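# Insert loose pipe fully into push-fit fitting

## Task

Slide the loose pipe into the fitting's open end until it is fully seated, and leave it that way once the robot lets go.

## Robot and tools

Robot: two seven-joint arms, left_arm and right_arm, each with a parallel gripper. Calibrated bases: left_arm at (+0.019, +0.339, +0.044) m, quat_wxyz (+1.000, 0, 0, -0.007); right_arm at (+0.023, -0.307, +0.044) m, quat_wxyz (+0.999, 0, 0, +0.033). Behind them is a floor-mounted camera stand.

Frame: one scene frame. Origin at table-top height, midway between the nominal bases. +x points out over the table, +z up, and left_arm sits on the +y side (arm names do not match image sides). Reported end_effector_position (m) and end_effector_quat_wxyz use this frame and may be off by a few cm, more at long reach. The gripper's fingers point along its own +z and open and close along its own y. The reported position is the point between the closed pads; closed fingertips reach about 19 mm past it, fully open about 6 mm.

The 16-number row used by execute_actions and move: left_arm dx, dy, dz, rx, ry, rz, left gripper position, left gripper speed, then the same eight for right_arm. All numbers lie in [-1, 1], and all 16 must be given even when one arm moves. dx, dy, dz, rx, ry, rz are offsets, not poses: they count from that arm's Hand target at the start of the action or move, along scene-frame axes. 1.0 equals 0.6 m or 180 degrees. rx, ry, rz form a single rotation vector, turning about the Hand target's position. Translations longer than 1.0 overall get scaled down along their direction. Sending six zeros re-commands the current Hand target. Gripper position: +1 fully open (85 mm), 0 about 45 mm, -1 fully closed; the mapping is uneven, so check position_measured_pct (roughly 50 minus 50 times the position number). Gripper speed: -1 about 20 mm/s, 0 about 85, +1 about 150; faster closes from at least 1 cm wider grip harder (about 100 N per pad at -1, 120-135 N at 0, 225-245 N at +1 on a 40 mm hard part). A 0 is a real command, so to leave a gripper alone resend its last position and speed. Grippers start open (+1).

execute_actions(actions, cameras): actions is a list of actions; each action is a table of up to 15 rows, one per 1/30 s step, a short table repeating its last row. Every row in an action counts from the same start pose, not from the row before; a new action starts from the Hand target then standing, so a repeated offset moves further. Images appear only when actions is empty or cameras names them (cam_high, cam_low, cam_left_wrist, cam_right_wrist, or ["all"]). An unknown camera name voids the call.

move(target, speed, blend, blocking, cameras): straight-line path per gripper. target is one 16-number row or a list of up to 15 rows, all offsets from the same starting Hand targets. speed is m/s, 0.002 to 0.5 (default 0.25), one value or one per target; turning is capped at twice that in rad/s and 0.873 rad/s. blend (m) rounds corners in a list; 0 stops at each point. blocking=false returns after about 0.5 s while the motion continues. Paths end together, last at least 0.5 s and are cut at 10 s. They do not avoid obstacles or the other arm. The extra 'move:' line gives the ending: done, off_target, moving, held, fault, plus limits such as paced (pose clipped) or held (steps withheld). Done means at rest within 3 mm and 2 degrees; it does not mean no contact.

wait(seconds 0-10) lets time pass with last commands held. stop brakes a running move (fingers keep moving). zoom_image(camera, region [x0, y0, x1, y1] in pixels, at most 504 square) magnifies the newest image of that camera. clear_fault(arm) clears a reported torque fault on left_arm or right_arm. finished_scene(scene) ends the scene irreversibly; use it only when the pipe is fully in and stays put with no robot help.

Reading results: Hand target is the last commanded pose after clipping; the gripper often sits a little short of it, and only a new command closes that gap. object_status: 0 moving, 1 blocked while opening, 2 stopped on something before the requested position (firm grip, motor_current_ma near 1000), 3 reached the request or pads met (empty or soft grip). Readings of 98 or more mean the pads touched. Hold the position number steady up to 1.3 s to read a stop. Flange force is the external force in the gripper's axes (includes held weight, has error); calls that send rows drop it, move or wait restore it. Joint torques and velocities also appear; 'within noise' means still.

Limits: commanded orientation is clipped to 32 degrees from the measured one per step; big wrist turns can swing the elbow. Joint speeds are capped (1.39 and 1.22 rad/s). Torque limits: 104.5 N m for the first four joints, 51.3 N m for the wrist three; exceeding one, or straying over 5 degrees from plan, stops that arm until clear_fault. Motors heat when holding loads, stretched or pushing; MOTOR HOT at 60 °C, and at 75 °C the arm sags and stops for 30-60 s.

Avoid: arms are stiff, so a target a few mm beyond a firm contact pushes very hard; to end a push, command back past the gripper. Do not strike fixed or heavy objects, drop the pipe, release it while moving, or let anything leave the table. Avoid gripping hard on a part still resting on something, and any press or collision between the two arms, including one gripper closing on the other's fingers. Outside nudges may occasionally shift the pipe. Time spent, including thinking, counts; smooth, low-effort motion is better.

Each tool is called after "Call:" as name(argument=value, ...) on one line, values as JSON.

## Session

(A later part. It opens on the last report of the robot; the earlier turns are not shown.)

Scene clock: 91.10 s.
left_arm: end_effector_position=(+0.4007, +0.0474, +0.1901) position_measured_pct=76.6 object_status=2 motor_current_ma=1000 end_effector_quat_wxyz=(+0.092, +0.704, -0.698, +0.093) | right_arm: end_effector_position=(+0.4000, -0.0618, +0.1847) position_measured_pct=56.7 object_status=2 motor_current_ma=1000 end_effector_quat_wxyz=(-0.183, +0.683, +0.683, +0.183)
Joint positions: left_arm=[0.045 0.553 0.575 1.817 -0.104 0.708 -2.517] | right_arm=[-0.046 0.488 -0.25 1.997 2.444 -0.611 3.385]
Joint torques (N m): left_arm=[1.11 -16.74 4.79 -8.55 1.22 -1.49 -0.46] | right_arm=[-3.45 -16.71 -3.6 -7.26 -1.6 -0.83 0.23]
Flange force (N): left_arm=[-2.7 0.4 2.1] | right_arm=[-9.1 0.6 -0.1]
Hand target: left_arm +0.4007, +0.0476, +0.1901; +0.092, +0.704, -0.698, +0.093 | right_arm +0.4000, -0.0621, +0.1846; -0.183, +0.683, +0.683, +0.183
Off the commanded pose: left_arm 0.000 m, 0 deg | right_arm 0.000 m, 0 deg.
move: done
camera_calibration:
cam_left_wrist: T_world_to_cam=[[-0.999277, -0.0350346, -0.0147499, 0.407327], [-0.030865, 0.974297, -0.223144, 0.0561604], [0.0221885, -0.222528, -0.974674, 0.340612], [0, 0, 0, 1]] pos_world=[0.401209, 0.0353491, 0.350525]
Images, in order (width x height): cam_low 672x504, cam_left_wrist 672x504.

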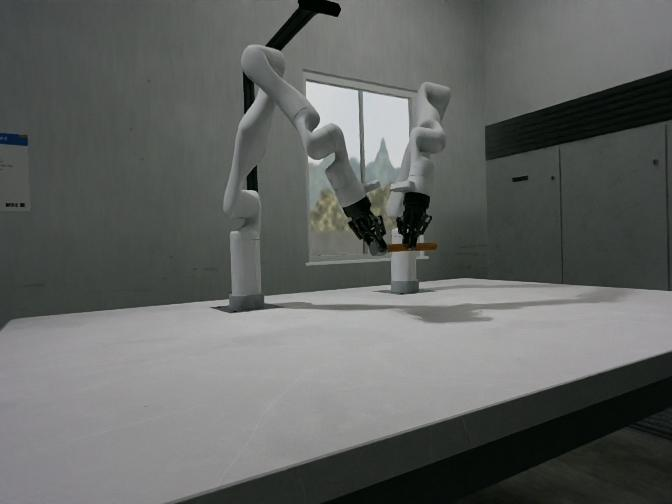

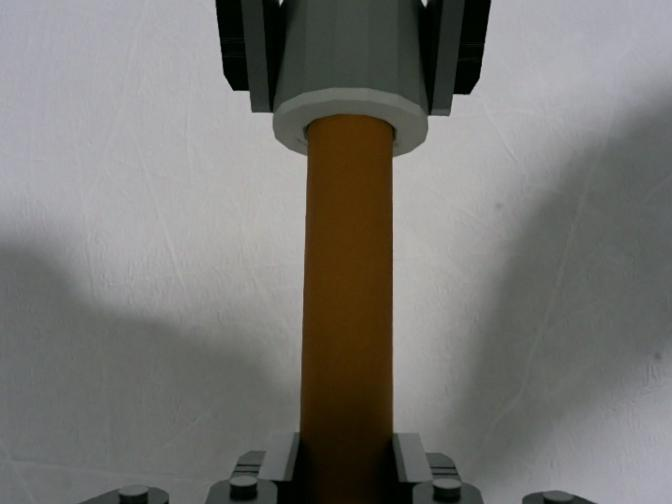

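Call:
move(target=[0,0.0015,-0.2479,-0.01506,0,0,-0.75,-1,0,0.0006,-0.2393,-0.01506,0,0,-0.4,-1], speed=0.2, cameras=["cam_low","cam_left_wrist","cam_right_wrist"])

Call:
zoom_image(camera="cam_low", region=[350, 270, 450, 330])

Scene clock: 95.73 s.
left_arm: end_effector_position=(+0.4007, +0.0485, +0.0413) position_measured_pct=76.6 object_status=2 motor_current_ma=1000 end_effector_quat_wxyz=(+0.108, +0.702, -0.696, +0.109) | right_arm: end_effector_position=(+0.4001, -0.0617, +0.0410) position_measured_pct=56.7 object_status=2 motor_current_ma=1000 end_effector_quat_wxyz=(-0.166, +0.687, +0.687, +0.167)
Joint positions: left_arm=[0.098 0.85 0.457 1.942 -0.201 0.281 -2.541] | right_arm=[0.019 0.84 -0.398 2.048 2.307 -0.216 3.653]
Joint torques (N m): left_arm=[-0.59 -18.39 3.44 -2.82 0.18 0.24 -0.66] | right_arm=[-0.24 -19.37 -1.88 -4.15 -0.44 0.45 0.12]
Flange force (N): left_arm=[2.4 -0.6 4.2] | right_arm=[-4.3 -3.4 3.8]
Hand target: left_arm +0.4007, +0.0485, +0.0413; +0.108, +0.702, -0.696, +0.109 | right_arm +0.4000, -0.0617, +0.0410; -0.166, +0.687, +0.687, +0.167
Off the commanded pose: left_arm 0.000 m, 0 deg | right_arm 0.000 m, 0 deg.
move: done
camera_calibration:
cam_left_wrist: T_world_to_cam=[[-0.999268, -0.0359795, -0.0129962, 0.405127], [-0.0311661, 0.962686, -0.268821, 0.0244336], [0.0221833, -0.268219, -0.963103, 0.197646], [0, 0, 0, 1]] pos_world=[0.401207, 0.0440666, 0.202186]
cam_right_wrist: T_world_to_cam=[[0.999674, 0.0135347, 0.0216715, -0.398217], [0.0216408, -0.899429, -0.43653, 0.00767236], [0.0135837, 0.436856, -0.899429, 0.210044], [0, 0, 0, 1]] pos_world=[0.395067, -0.0794685, 0.200899]
Images, in order (width x height): cam_low 672x504, cam_left_wrist 672x504, cam_right_wrist 672x504.

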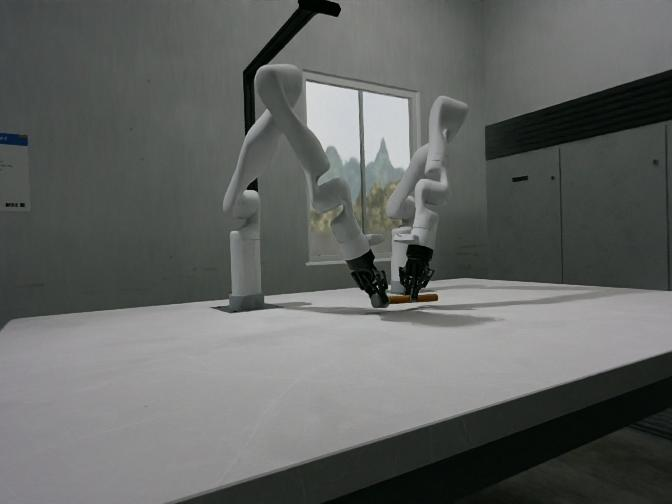

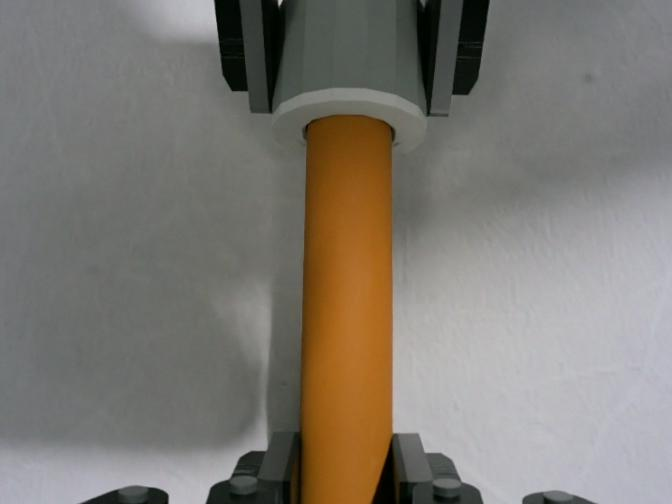

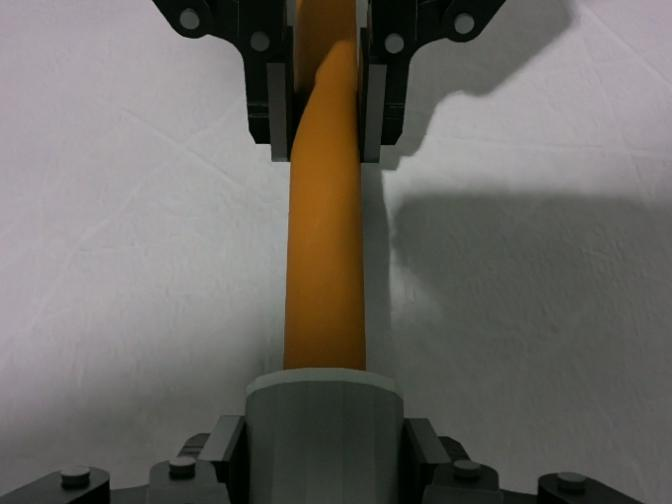

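Scaled by 5.040 from the camera's 672x504 image, which has a finer 960x720 frame.

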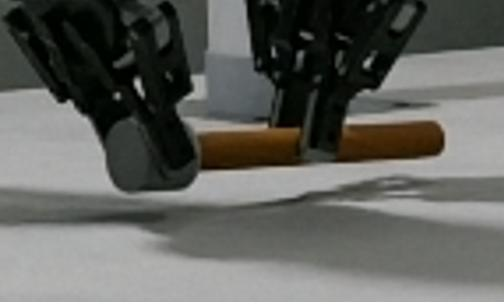

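Call:
move(target=[0,0,-0.0155,0,0,0,-0.75,-1,0,0,-0.0155,0,0,0,-0.4,-1], speed=0.03, cameras=[])

Call:
move(target=[0,0,-0.004,0,0,0,-0.75,-1,0,0,-0.004,0,0,0,-0.4,-1], speed=0.012, cameras=["cam_low"])

Call:
zoom_image(camera="cam_low", region=[350, 275, 450, 325])

Scene clock: 97.13 s.
left_arm: end_effector_position=(+0.4007, +0.0485, +0.0320) position_measured_pct=76.6 object_status=2 motor_current_ma=1000 end_effector_quat_wxyz=(+0.108, +0.702, -0.696, +0.109) | right_arm: end_effector_position=(+0.4000, -0.0617, +0.0317) position_measured_pct=56.7 object_status=2 motor_current_ma=1000 end_effector_quat_wxyz=(-0.166, +0.687, +0.687, +0.167)
Joint positions: left_arm=[0.105 0.87 0.446 1.942 -0.206 0.26 -2.541] | right_arm=[0.032 0.869 -0.417 2.047 2.305 -0.189 3.669]
Joint torques (N m): left_arm=[-0.83 -18.79 3.44 -3.03 0.16 0.03 -0.62] | right_arm=[-0.73 -18.61 -2.4 -3.94 -0.37 0.02 0.21]
Flange force (N): left_arm=[2.3 0.1 4.5] | right_arm=[-4.5 -4.9 1.9]
Hand target: left_arm +0.4007, +0.0485, +0.0320; +0.108, +0.702, -0.696, +0.109 | right_arm +0.4000, -0.0617, +0.0317; -0.166, +0.687, +0.687, +0.167
Off the commanded pose: left_arm 0.000 m, 0 deg | right_arm 0.000 m, 0 deg.
move: done
No camera images: "cameras" was empty.

Scene clock: 97.83 s.
left_arm: end_effector_position=(+0.4007, +0.0485, +0.0296) position_measured_pct=76.6 object_status=2 motor_current_ma=1000 end_effector_quat_wxyz=(+0.108, +0.702, -0.696, +0.109) | right_arm: end_effector_position=(+0.4000, -0.0617, +0.0293) position_measured_pct=56.7 object_status=2 motor_current_ma=1000 end_effector_quat_wxyz=(-0.166, +0.687, +0.687, +0.167)
Joint positions: left_arm=[0.107 0.875 0.443 1.942 -0.207 0.254 -2.542] | right_arm=[0.035 0.876 -0.421 2.046 2.305 -0.182 3.673]
Joint torques (N m): left_arm=[-0.83 -18.71 3.41 -2.69 0.1 0.13 -0.71] | right_arm=[-0.55 -18.83 -2.04 -3.96 -0.37 -0.02 0.07]
Flange force (N): left_arm=[2.8 -0.3 4.6] | right_arm=[-5.0 -6.6 3.3]
Hand target: left_arm +0.4007, +0.0485, +0.0296; +0.108, +0.702, -0.696, +0.109 | right_arm +0.4000, -0.0617, +0.0293; -0.166, +0.687, +0.687, +0.167
Off the commanded pose: left_arm 0.000 m, 0 deg | right_arm 0.000 m, 0 deg.
move: done
Images, in order (width x height): cam_low 672x504.

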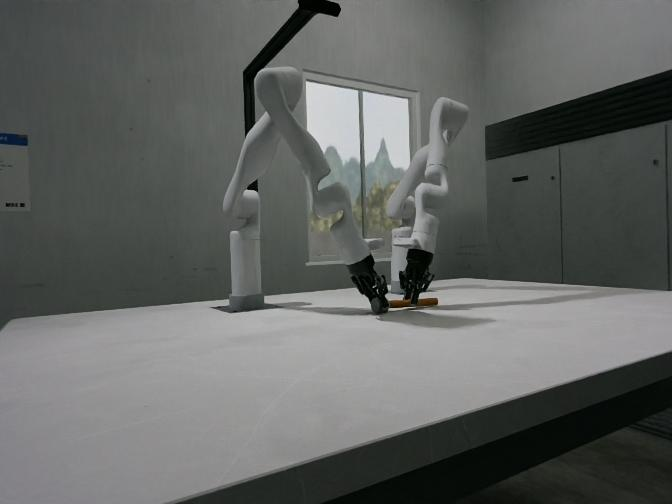

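Scaled by 5.040 from the camera's 672x504 image, which has a finer 960x720 frame.

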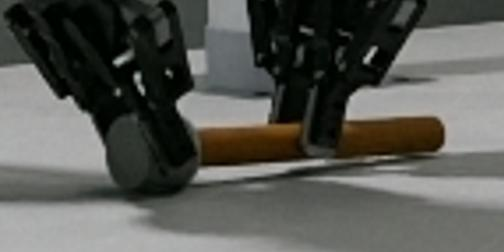

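Call:
move(target=[0,0,-0.002,0,0,0,-0.75,-1,0,0,-0.002,0,0,0,-0.4,-1], speed=0.01, cameras=[])

Call:
move(target=[0,0,-0.001,0,0,0,-0.75,-1,0,0,-0.001,0,0,0,-0.4,-1], speed=0.01, cameras=["cam_low"])

Call:
zoom_image(camera="cam_low", region=[350, 275, 450, 325])

Scene clock: 99.20 s.
left_arm: end_effector_position=(+0.4007, +0.0485, +0.0284) position_measured_pct=76.6 object_status=2 motor_current_ma=1000 end_effector_quat_wxyz=(+0.108, +0.702, -0.696, +0.109) | right_arm: end_effector_position=(+0.4000, -0.0617, +0.0281) position_measured_pct=56.7 object_status=2 motor_current_ma=1000 end_effector_quat_wxyz=(-0.166, +0.687, +0.687, +0.167)
Joint positions: left_arm=[0.108 0.878 0.442 1.942 -0.208 0.252 -2.542] | right_arm=[0.037 0.88 -0.424 2.046 2.304 -0.179 3.675]
Joint torques (N m): left_arm=[-0.68 -18.6 3.37 -2.75 0.13 0.11 -0.64] | right_arm=[-0.88 -18.05 -1.99 -4.1 -0.37 0.48 0.15]
Flange force (N): left_arm=[2.3 -0.2 3.9] | right_arm=[-4.5 -6.0 -0.4]
Hand target: left_arm +0.4007, +0.0485, +0.0284; +0.108, +0.702, -0.696, +0.109 | right_arm +0.4000, -0.0617, +0.0281; -0.166, +0.687, +0.687, +0.167
Off the commanded pose: left_arm 0.000 m, 0 deg | right_arm 0.000 m, 0 deg.
move: done
No camera images: "cameras" was empty.

Scene clock: 99.90 s.
left_arm: end_effector_position=(+0.4007, +0.0485, +0.0278) position_measured_pct=76.6 object_status=2 motor_current_ma=1000 end_effector_quat_wxyz=(+0.108, +0.702, -0.696, +0.109) | right_arm: end_effector_position=(+0.4000, -0.0617, +0.0275) position_measured_pct=56.7 object_status=2 motor_current_ma=1000 end_effector_quat_wxyz=(-0.166, +0.687, +0.687, +0.167)
Joint positions: left_arm=[0.108 0.879 0.441 1.942 -0.208 0.25 -2.542] | right_arm=[0.038 0.882 -0.425 2.046 2.304 -0.177 3.676]
Joint torques (N m): left_arm=[-0.41 -14.37 1.89 -3.08 -0.05 -0.45 -0.58] | right_arm=[-2.82 -11.34 -1.01 -5.52 -0.35 2.3 0.16]
Flange force (N): left_arm=[3.4 2.4 -9.0] | right_arm=[-1.8 -9.9 -23.6]
Hand target: left_arm +0.4007, +0.0485, +0.0278; +0.108, +0.702, -0.696, +0.109 | right_arm +0.4000, -0.0617, +0.0275; -0.166, +0.687, +0.687, +0.167
Off the commanded pose: left_arm 0.000 m, 0 deg | right_arm 0.000 m, 0 deg.
move: done
Images, in order (width x height): cam_low 672x504.

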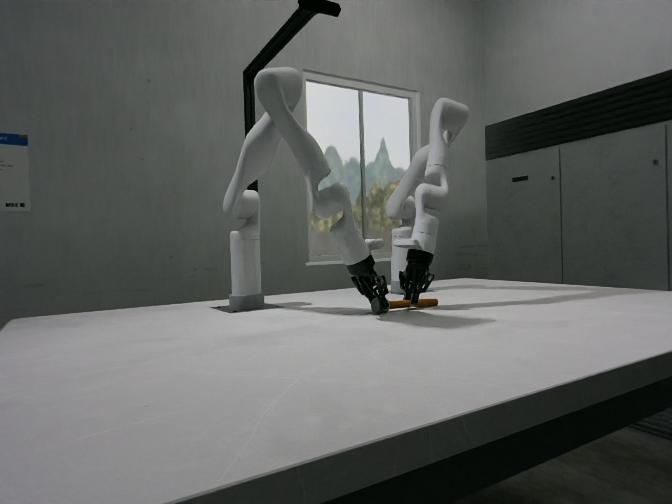

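Scaled by 5.040 from the camera's 672x504 image, which has a finer 960x720 frame.

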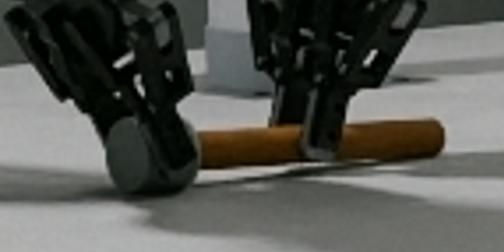

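Call:
move(target=[0,0,0.0004,0,0,0,-0.75,-1,0,0,0.0009,0,0,0,-0.4,-1], speed=0.01, cameras=["cam_left_wrist","cam_right_wrist"])

Scene clock: 101.77 s.
left_arm: end_effector_position=(+0.4007, +0.0485, +0.0280) position_measured_pct=76.6 object_status=2 motor_current_ma=1000 end_effector_quat_wxyz=(+0.108, +0.702, -0.696, +0.109) | right_arm: end_effector_position=(+0.4000, -0.0617, +0.0280) position_measured_pct=56.7 object_status=2 motor_current_ma=1000 end_effector_quat_wxyz=(-0.166, +0.687, +0.687, +0.167)
Joint positions: left_arm=[0.108 0.879 0.441 1.942 -0.208 0.251 -2.542] | right_arm=[0.037 0.88 -0.424 2.046 2.304 -0.178 3.675]
Joint torques (N m): left_arm=[-0.51 -15.48 2.36 -3.35 -0.03 -0.55 -0.52] | right_arm=[-1.33 -16.16 -1.57 -4.04 -0.32 0.97 0.19]
Flange force (N): left_arm=[2.8 2.2 -6.2] | right_arm=[-3.2 -6.1 -6.3]
Hand target: left_arm +0.4007, +0.0485, +0.0281; +0.108, +0.702, -0.696, +0.109 | right_arm +0.4000, -0.0617, +0.0281; -0.166, +0.687, +0.687, +0.167
Off the commanded pose: left_arm 0.000 m, 0 deg | right_arm 0.000 m, 0 deg.
move: done
camera_calibration:
cam_left_wrist: T_world_to_cam=[[-0.999268, -0.0359795, -0.0129962, 0.40495], [-0.0311661, 0.962686, -0.268821, 0.0209546], [0.0221833, -0.268219, -0.963103, 0.18481], [0, 0, 0, 1]] pos_world=[0.401207, 0.0439666, 0.188886]
cam_right_wrist: T_world_to_cam=[[0.999673, 0.0135321, 0.0216744, -0.397936], [0.0216416, -0.899371, -0.43665, 0.00202407], [0.0135846, 0.436977, -0.89937, 0.19835], [0, 0, 0, 1]] pos_world=[0.395067, -0.0794689, 0.187899]
Images, in order (width x height): cam_left_wrist 672x504, cam_right_wrist 672x504.

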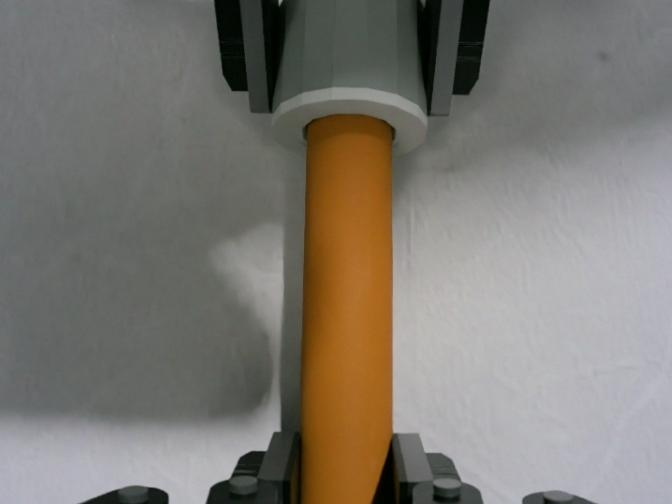

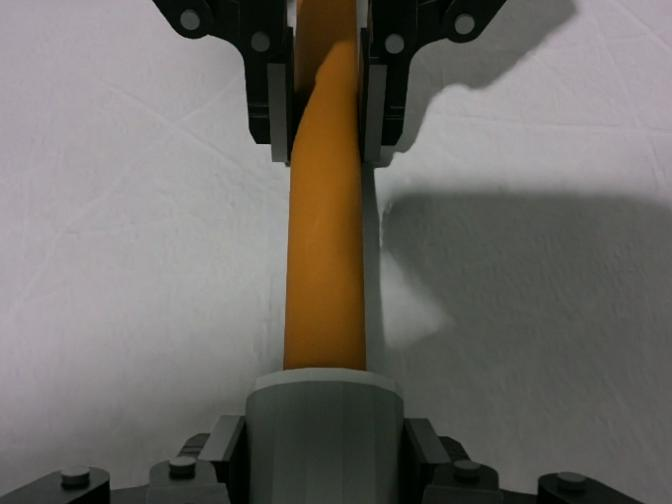

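Call:
execute_actions(actions=[], cameras=["cam_low", "cam_high"])

Call:
zoom_image(camera="cam_low", region=[368, 284, 448, 320])

Call:
zoom_image(camera="cam_high", region=[240, 180, 400, 300])

Scene clock: 102.53 s.
left_arm: end_effector_position=(+0.4007, +0.0484, +0.0281) position_measured_pct=76.6 object_status=2 motor_current_ma=1000 end_effector_quat_wxyz=(+0.108, +0.702, -0.696, +0.109) | right_arm: end_effector_position=(+0.4000, -0.0617, +0.0281) position_measured_pct=56.7 object_status=2 motor_current_ma=1000 end_effector_quat_wxyz=(-0.166, +0.687, +0.687, +0.167)
Joint positions: left_arm=[0.108 0.879 0.441 1.942 -0.208 0.251 -2.542] | right_arm=[0.037 0.88 -0.424 2.046 2.304 -0.178 3.675]
Joint velocities: within noise
Joint torques (N m): left_arm=[-0.35 -15.7 2.52 -3.37 0.06 -0.6 -0.56] | right_arm=[-1.14 -16.7 -1.61 -4.21 -0.31 0.89 0.13]
Motor temperatures (°C): left_arm=[36 32 28 30 40 43 37] | right_arm=[29 34 28 31 37 33 38]
Flange force (N): left_arm=[2.4 1.9 -5.8] | right_arm=[-3.6 -6.5 -4.7]
Hand target: left_arm +0.4007, +0.0484, +0.0281; +0.108, +0.702, -0.696, +0.109 | right_arm +0.4000, -0.0617, +0.0281; -0.166, +0.687, +0.687, +0.167
Tool commands: left_gripper/position=-0.75 left_gripper/speed=-1.0 right_gripper/position=-0.4 right_gripper/speed=-1.0
Off the commanded pose: left_arm 0.000 m, 0 deg | right_arm 0.000 m, 0 deg.
Images, in order (width x height): cam_high 672x504, cam_low 672x504.

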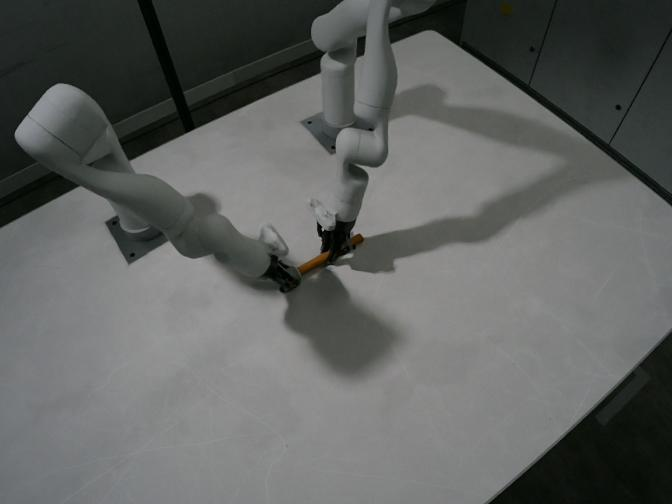

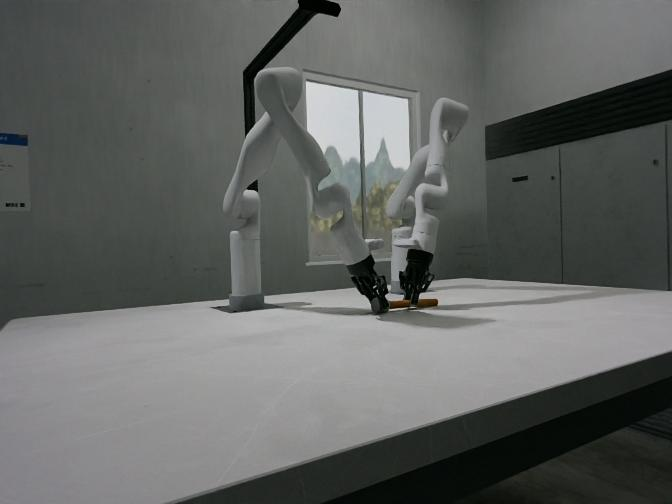

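Scaled by 6.300 from the camera's 672x504 image, which has a finer 960x720 frame.

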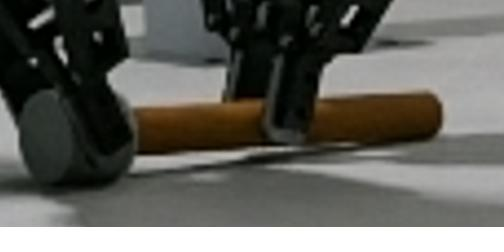

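Scaled by 3.150 from the camera's 672x504 image, which has a finer 960x720 frame.

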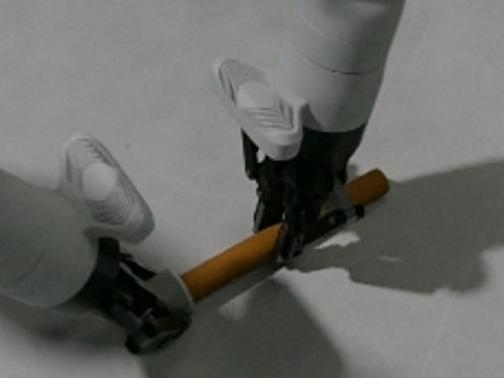

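Call:
move(target=[[0,0,0,0,0,0,-0.3,-1,0,0,0,0,0,0,-0.4,-1],[0,0,0,0,0,0,-0.3,-1,0,0,0,0,0,0,0.1,-1]], speed=0.05, cameras=["cam_low","cam_left_wrist","cam_right_wrist"])

Scene clock: 105.27 s.
left_arm: end_effector_position=(+0.4007, +0.0484, +0.0281) position_measured_pct=64.9 object_status=3 motor_current_ma=0 end_effector_quat_wxyz=(+0.108, +0.702, -0.696, +0.109) | right_arm: end_effector_position=(+0.4000, -0.0617, +0.0281) position_measured_pct=45.0 object_status=0 motor_current_ma=0 end_effector_quat_wxyz=(-0.166, +0.687, +0.687, +0.167)
Joint positions: left_arm=[0.108 0.879 0.441 1.942 -0.208 0.251 -2.542] | right_arm=[0.037 0.88 -0.424 2.046 2.304 -0.178 3.675]
Joint torques (N m): left_arm=[-0.4 -18.76 3.95 -4.32 0.38 -0.88 -0.45] | right_arm=[-2.22 -18.46 -3.95 -3.13 -0.41 -0.87 0.22]
Flange force (N): left_arm=[0.1 1.8 1.8] | right_arm=[-7.4 -3.6 1.9]
Hand target: left_arm +0.4007, +0.0484, +0.0281; +0.108, +0.702, -0.696, +0.109 | right_arm +0.4000, -0.0617, +0.0281; -0.166, +0.687, +0.687, +0.167
Off the commanded pose: left_arm 0.000 m, 0 deg | right_arm 0.000 m, 0 deg.
move: done
camera_calibration:
cam_left_wrist: T_world_to_cam=[[-0.999271, -0.0358853, -0.0130241, 0.404953], [-0.0310679, 0.962689, -0.268819, 0.0209149], [0.0221849, -0.268219, -0.963103, 0.184809], [0, 0, 0, 1]] pos_world=[0.401208, 0.0439665, 0.188886]
cam_right_wrist: T_world_to_cam=[[0.999673, 0.0135321, 0.0216744, -0.397936], [0.0216416, -0.899371, -0.43665, 0.00202407], [0.0135846, 0.436977, -0.89937, 0.19835], [0, 0, 0, 1]] pos_world=[0.395067, -0.0794689, 0.187899]
Images, in order (width x height): cam_low 672x504, cam_left_wrist 672x504, cam_right_wrist 672x504.

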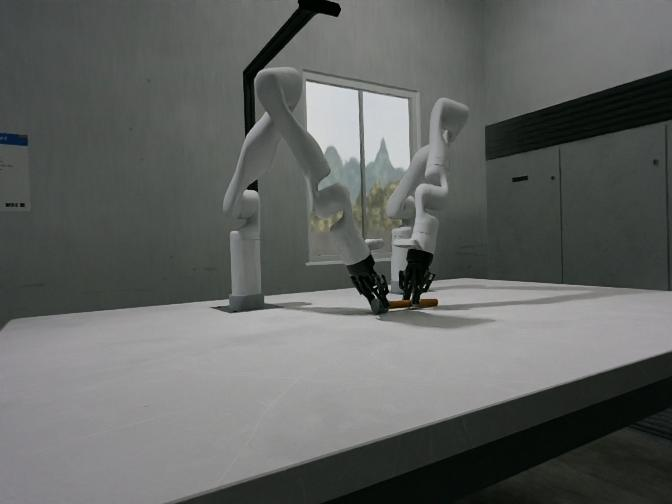

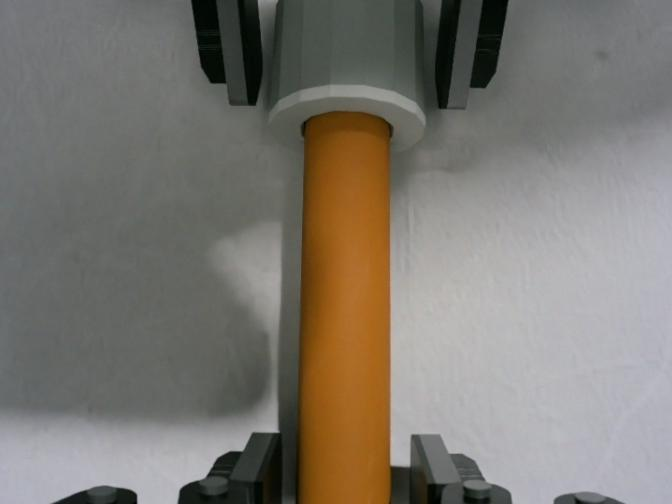

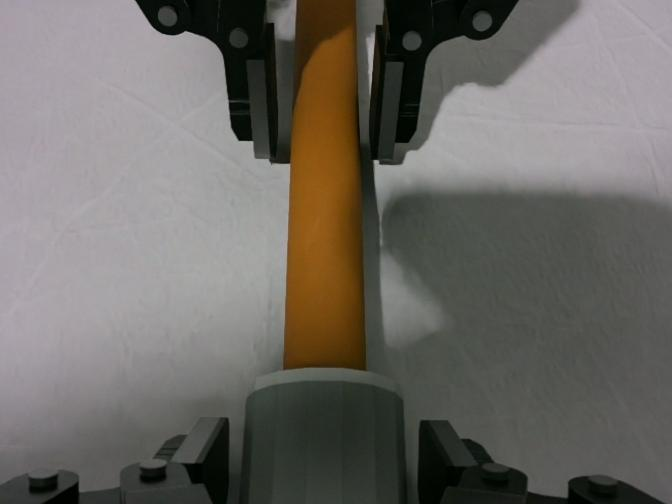

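Call:
move(target=[[0,0,0.05,0,0,0,-0.3,-1,0,0,0.05,0,0,0,0.1,-1],[0,0.05,0.2,0,0,0,-0.3,-1,0,-0.05,0.2,0,0,0,0.1,-1]], speed=[0.06,0.25], blend=[0.01,0], cameras=["cam_high","cam_low","cam_left_wrist","cam_right_wrist"])

Call:
zoom_image(camera="cam_low", region=[360, 280, 450, 325])

Call:
zoom_image(camera="cam_high", region=[250, 190, 400, 310])

Scene clock: 107.80 s.
left_arm: end_effector_position=(+0.4007, +0.0784, +0.1480) position_measured_pct=64.9 object_status=3 motor_current_ma=0 end_effector_quat_wxyz=(+0.108, +0.702, -0.696, +0.109) | right_arm: end_effector_position=(+0.4000, -0.0917, +0.1480) position_measured_pct=45.0 object_status=3 motor_current_ma=0 end_effector_quat_wxyz=(-0.166, +0.687, +0.687, +0.167)
Joint positions: left_arm=[-0.078 0.619 0.609 1.936 -0.114 0.545 -2.611] | right_arm=[-0.021 0.544 -0.229 2.036 2.446 -0.545 3.462]
Joint torques (N m): left_arm=[-0.4 -16.06 3.72 -6.62 0.59 -0.94 -0.44] | right_arm=[-2.18 -16.72 -1.94 -5.49 -0.99 -0.47 0.13]
Flange force (N): left_arm=[0.7 0.8 2.4] | right_arm=[-6.3 1.2 1.1]
Hand target: left_arm +0.4007, +0.0784, +0.1481; +0.108, +0.702, -0.696, +0.109 | right_arm +0.4000, -0.0917, +0.1480; -0.166, +0.687, +0.687, +0.167
Off the commanded pose: left_arm 0.000 m, 0 deg | right_arm 0.000 m, 0 deg.
move: done
camera_calibration:
cam_left_wrist: T_world_to_cam=[[-0.999271, -0.0358837, -0.0130246, 0.407593], [-0.0310663, 0.962689, -0.268819, 0.0242919], [0.0221849, -0.268219, -0.963103, 0.308428], [0, 0, 0, 1]] pos_world=[0.401208, 0.0739665, 0.308886]
cam_right_wrist: T_world_to_cam=[[0.999673, 0.0135321, 0.0216744, -0.400131], [0.0216416, -0.899371, -0.43665, 0.027441], [0.0135846, 0.436977, -0.89937, 0.319383], [0, 0, 0, 1]] pos_world=[0.395067, -0.109469, 0.307899]

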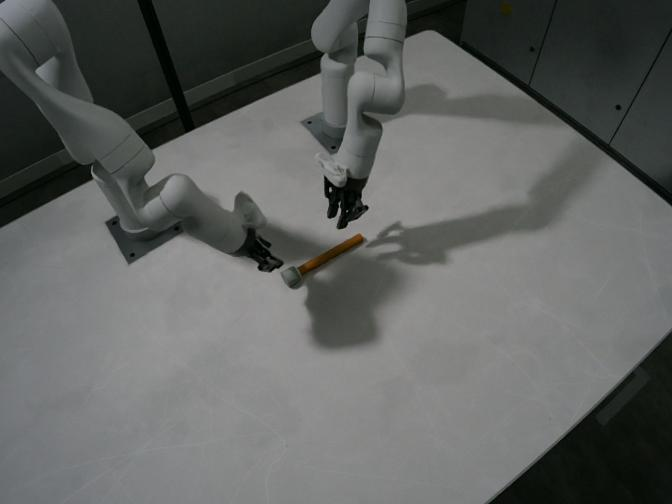

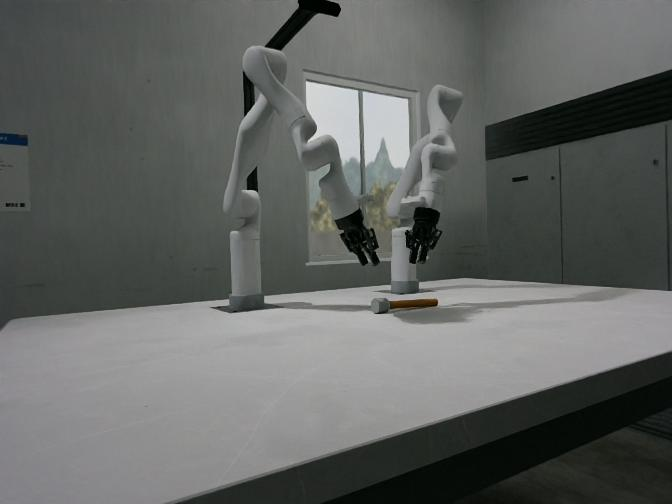

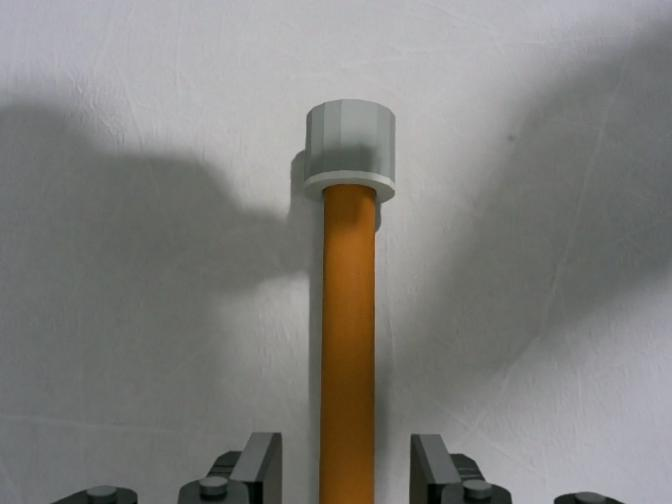

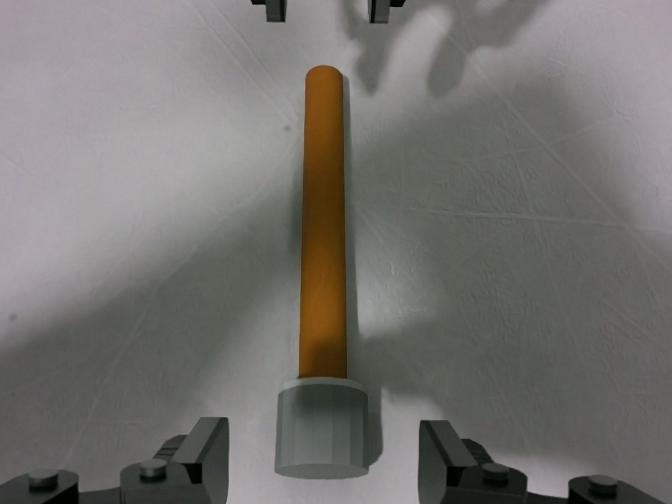

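Scaled by 5.600 from the camera's 672x504 image, which has a finer 960x720 frame.

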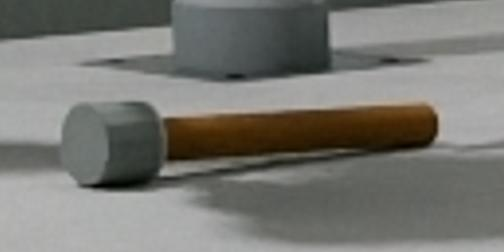

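Scaled by 3.360 from the camera's 672x504 image, which has a finer 960x720 frame.

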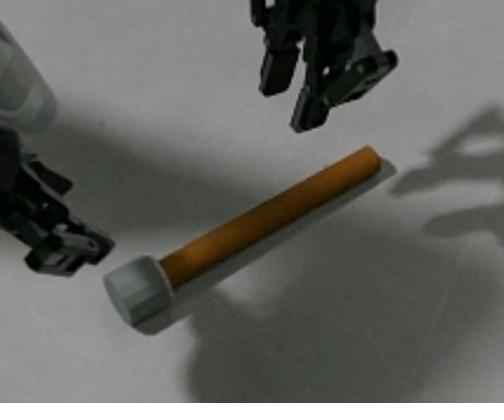

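Call:
finished_scene(scene=2)

The scene is finished: the task was done.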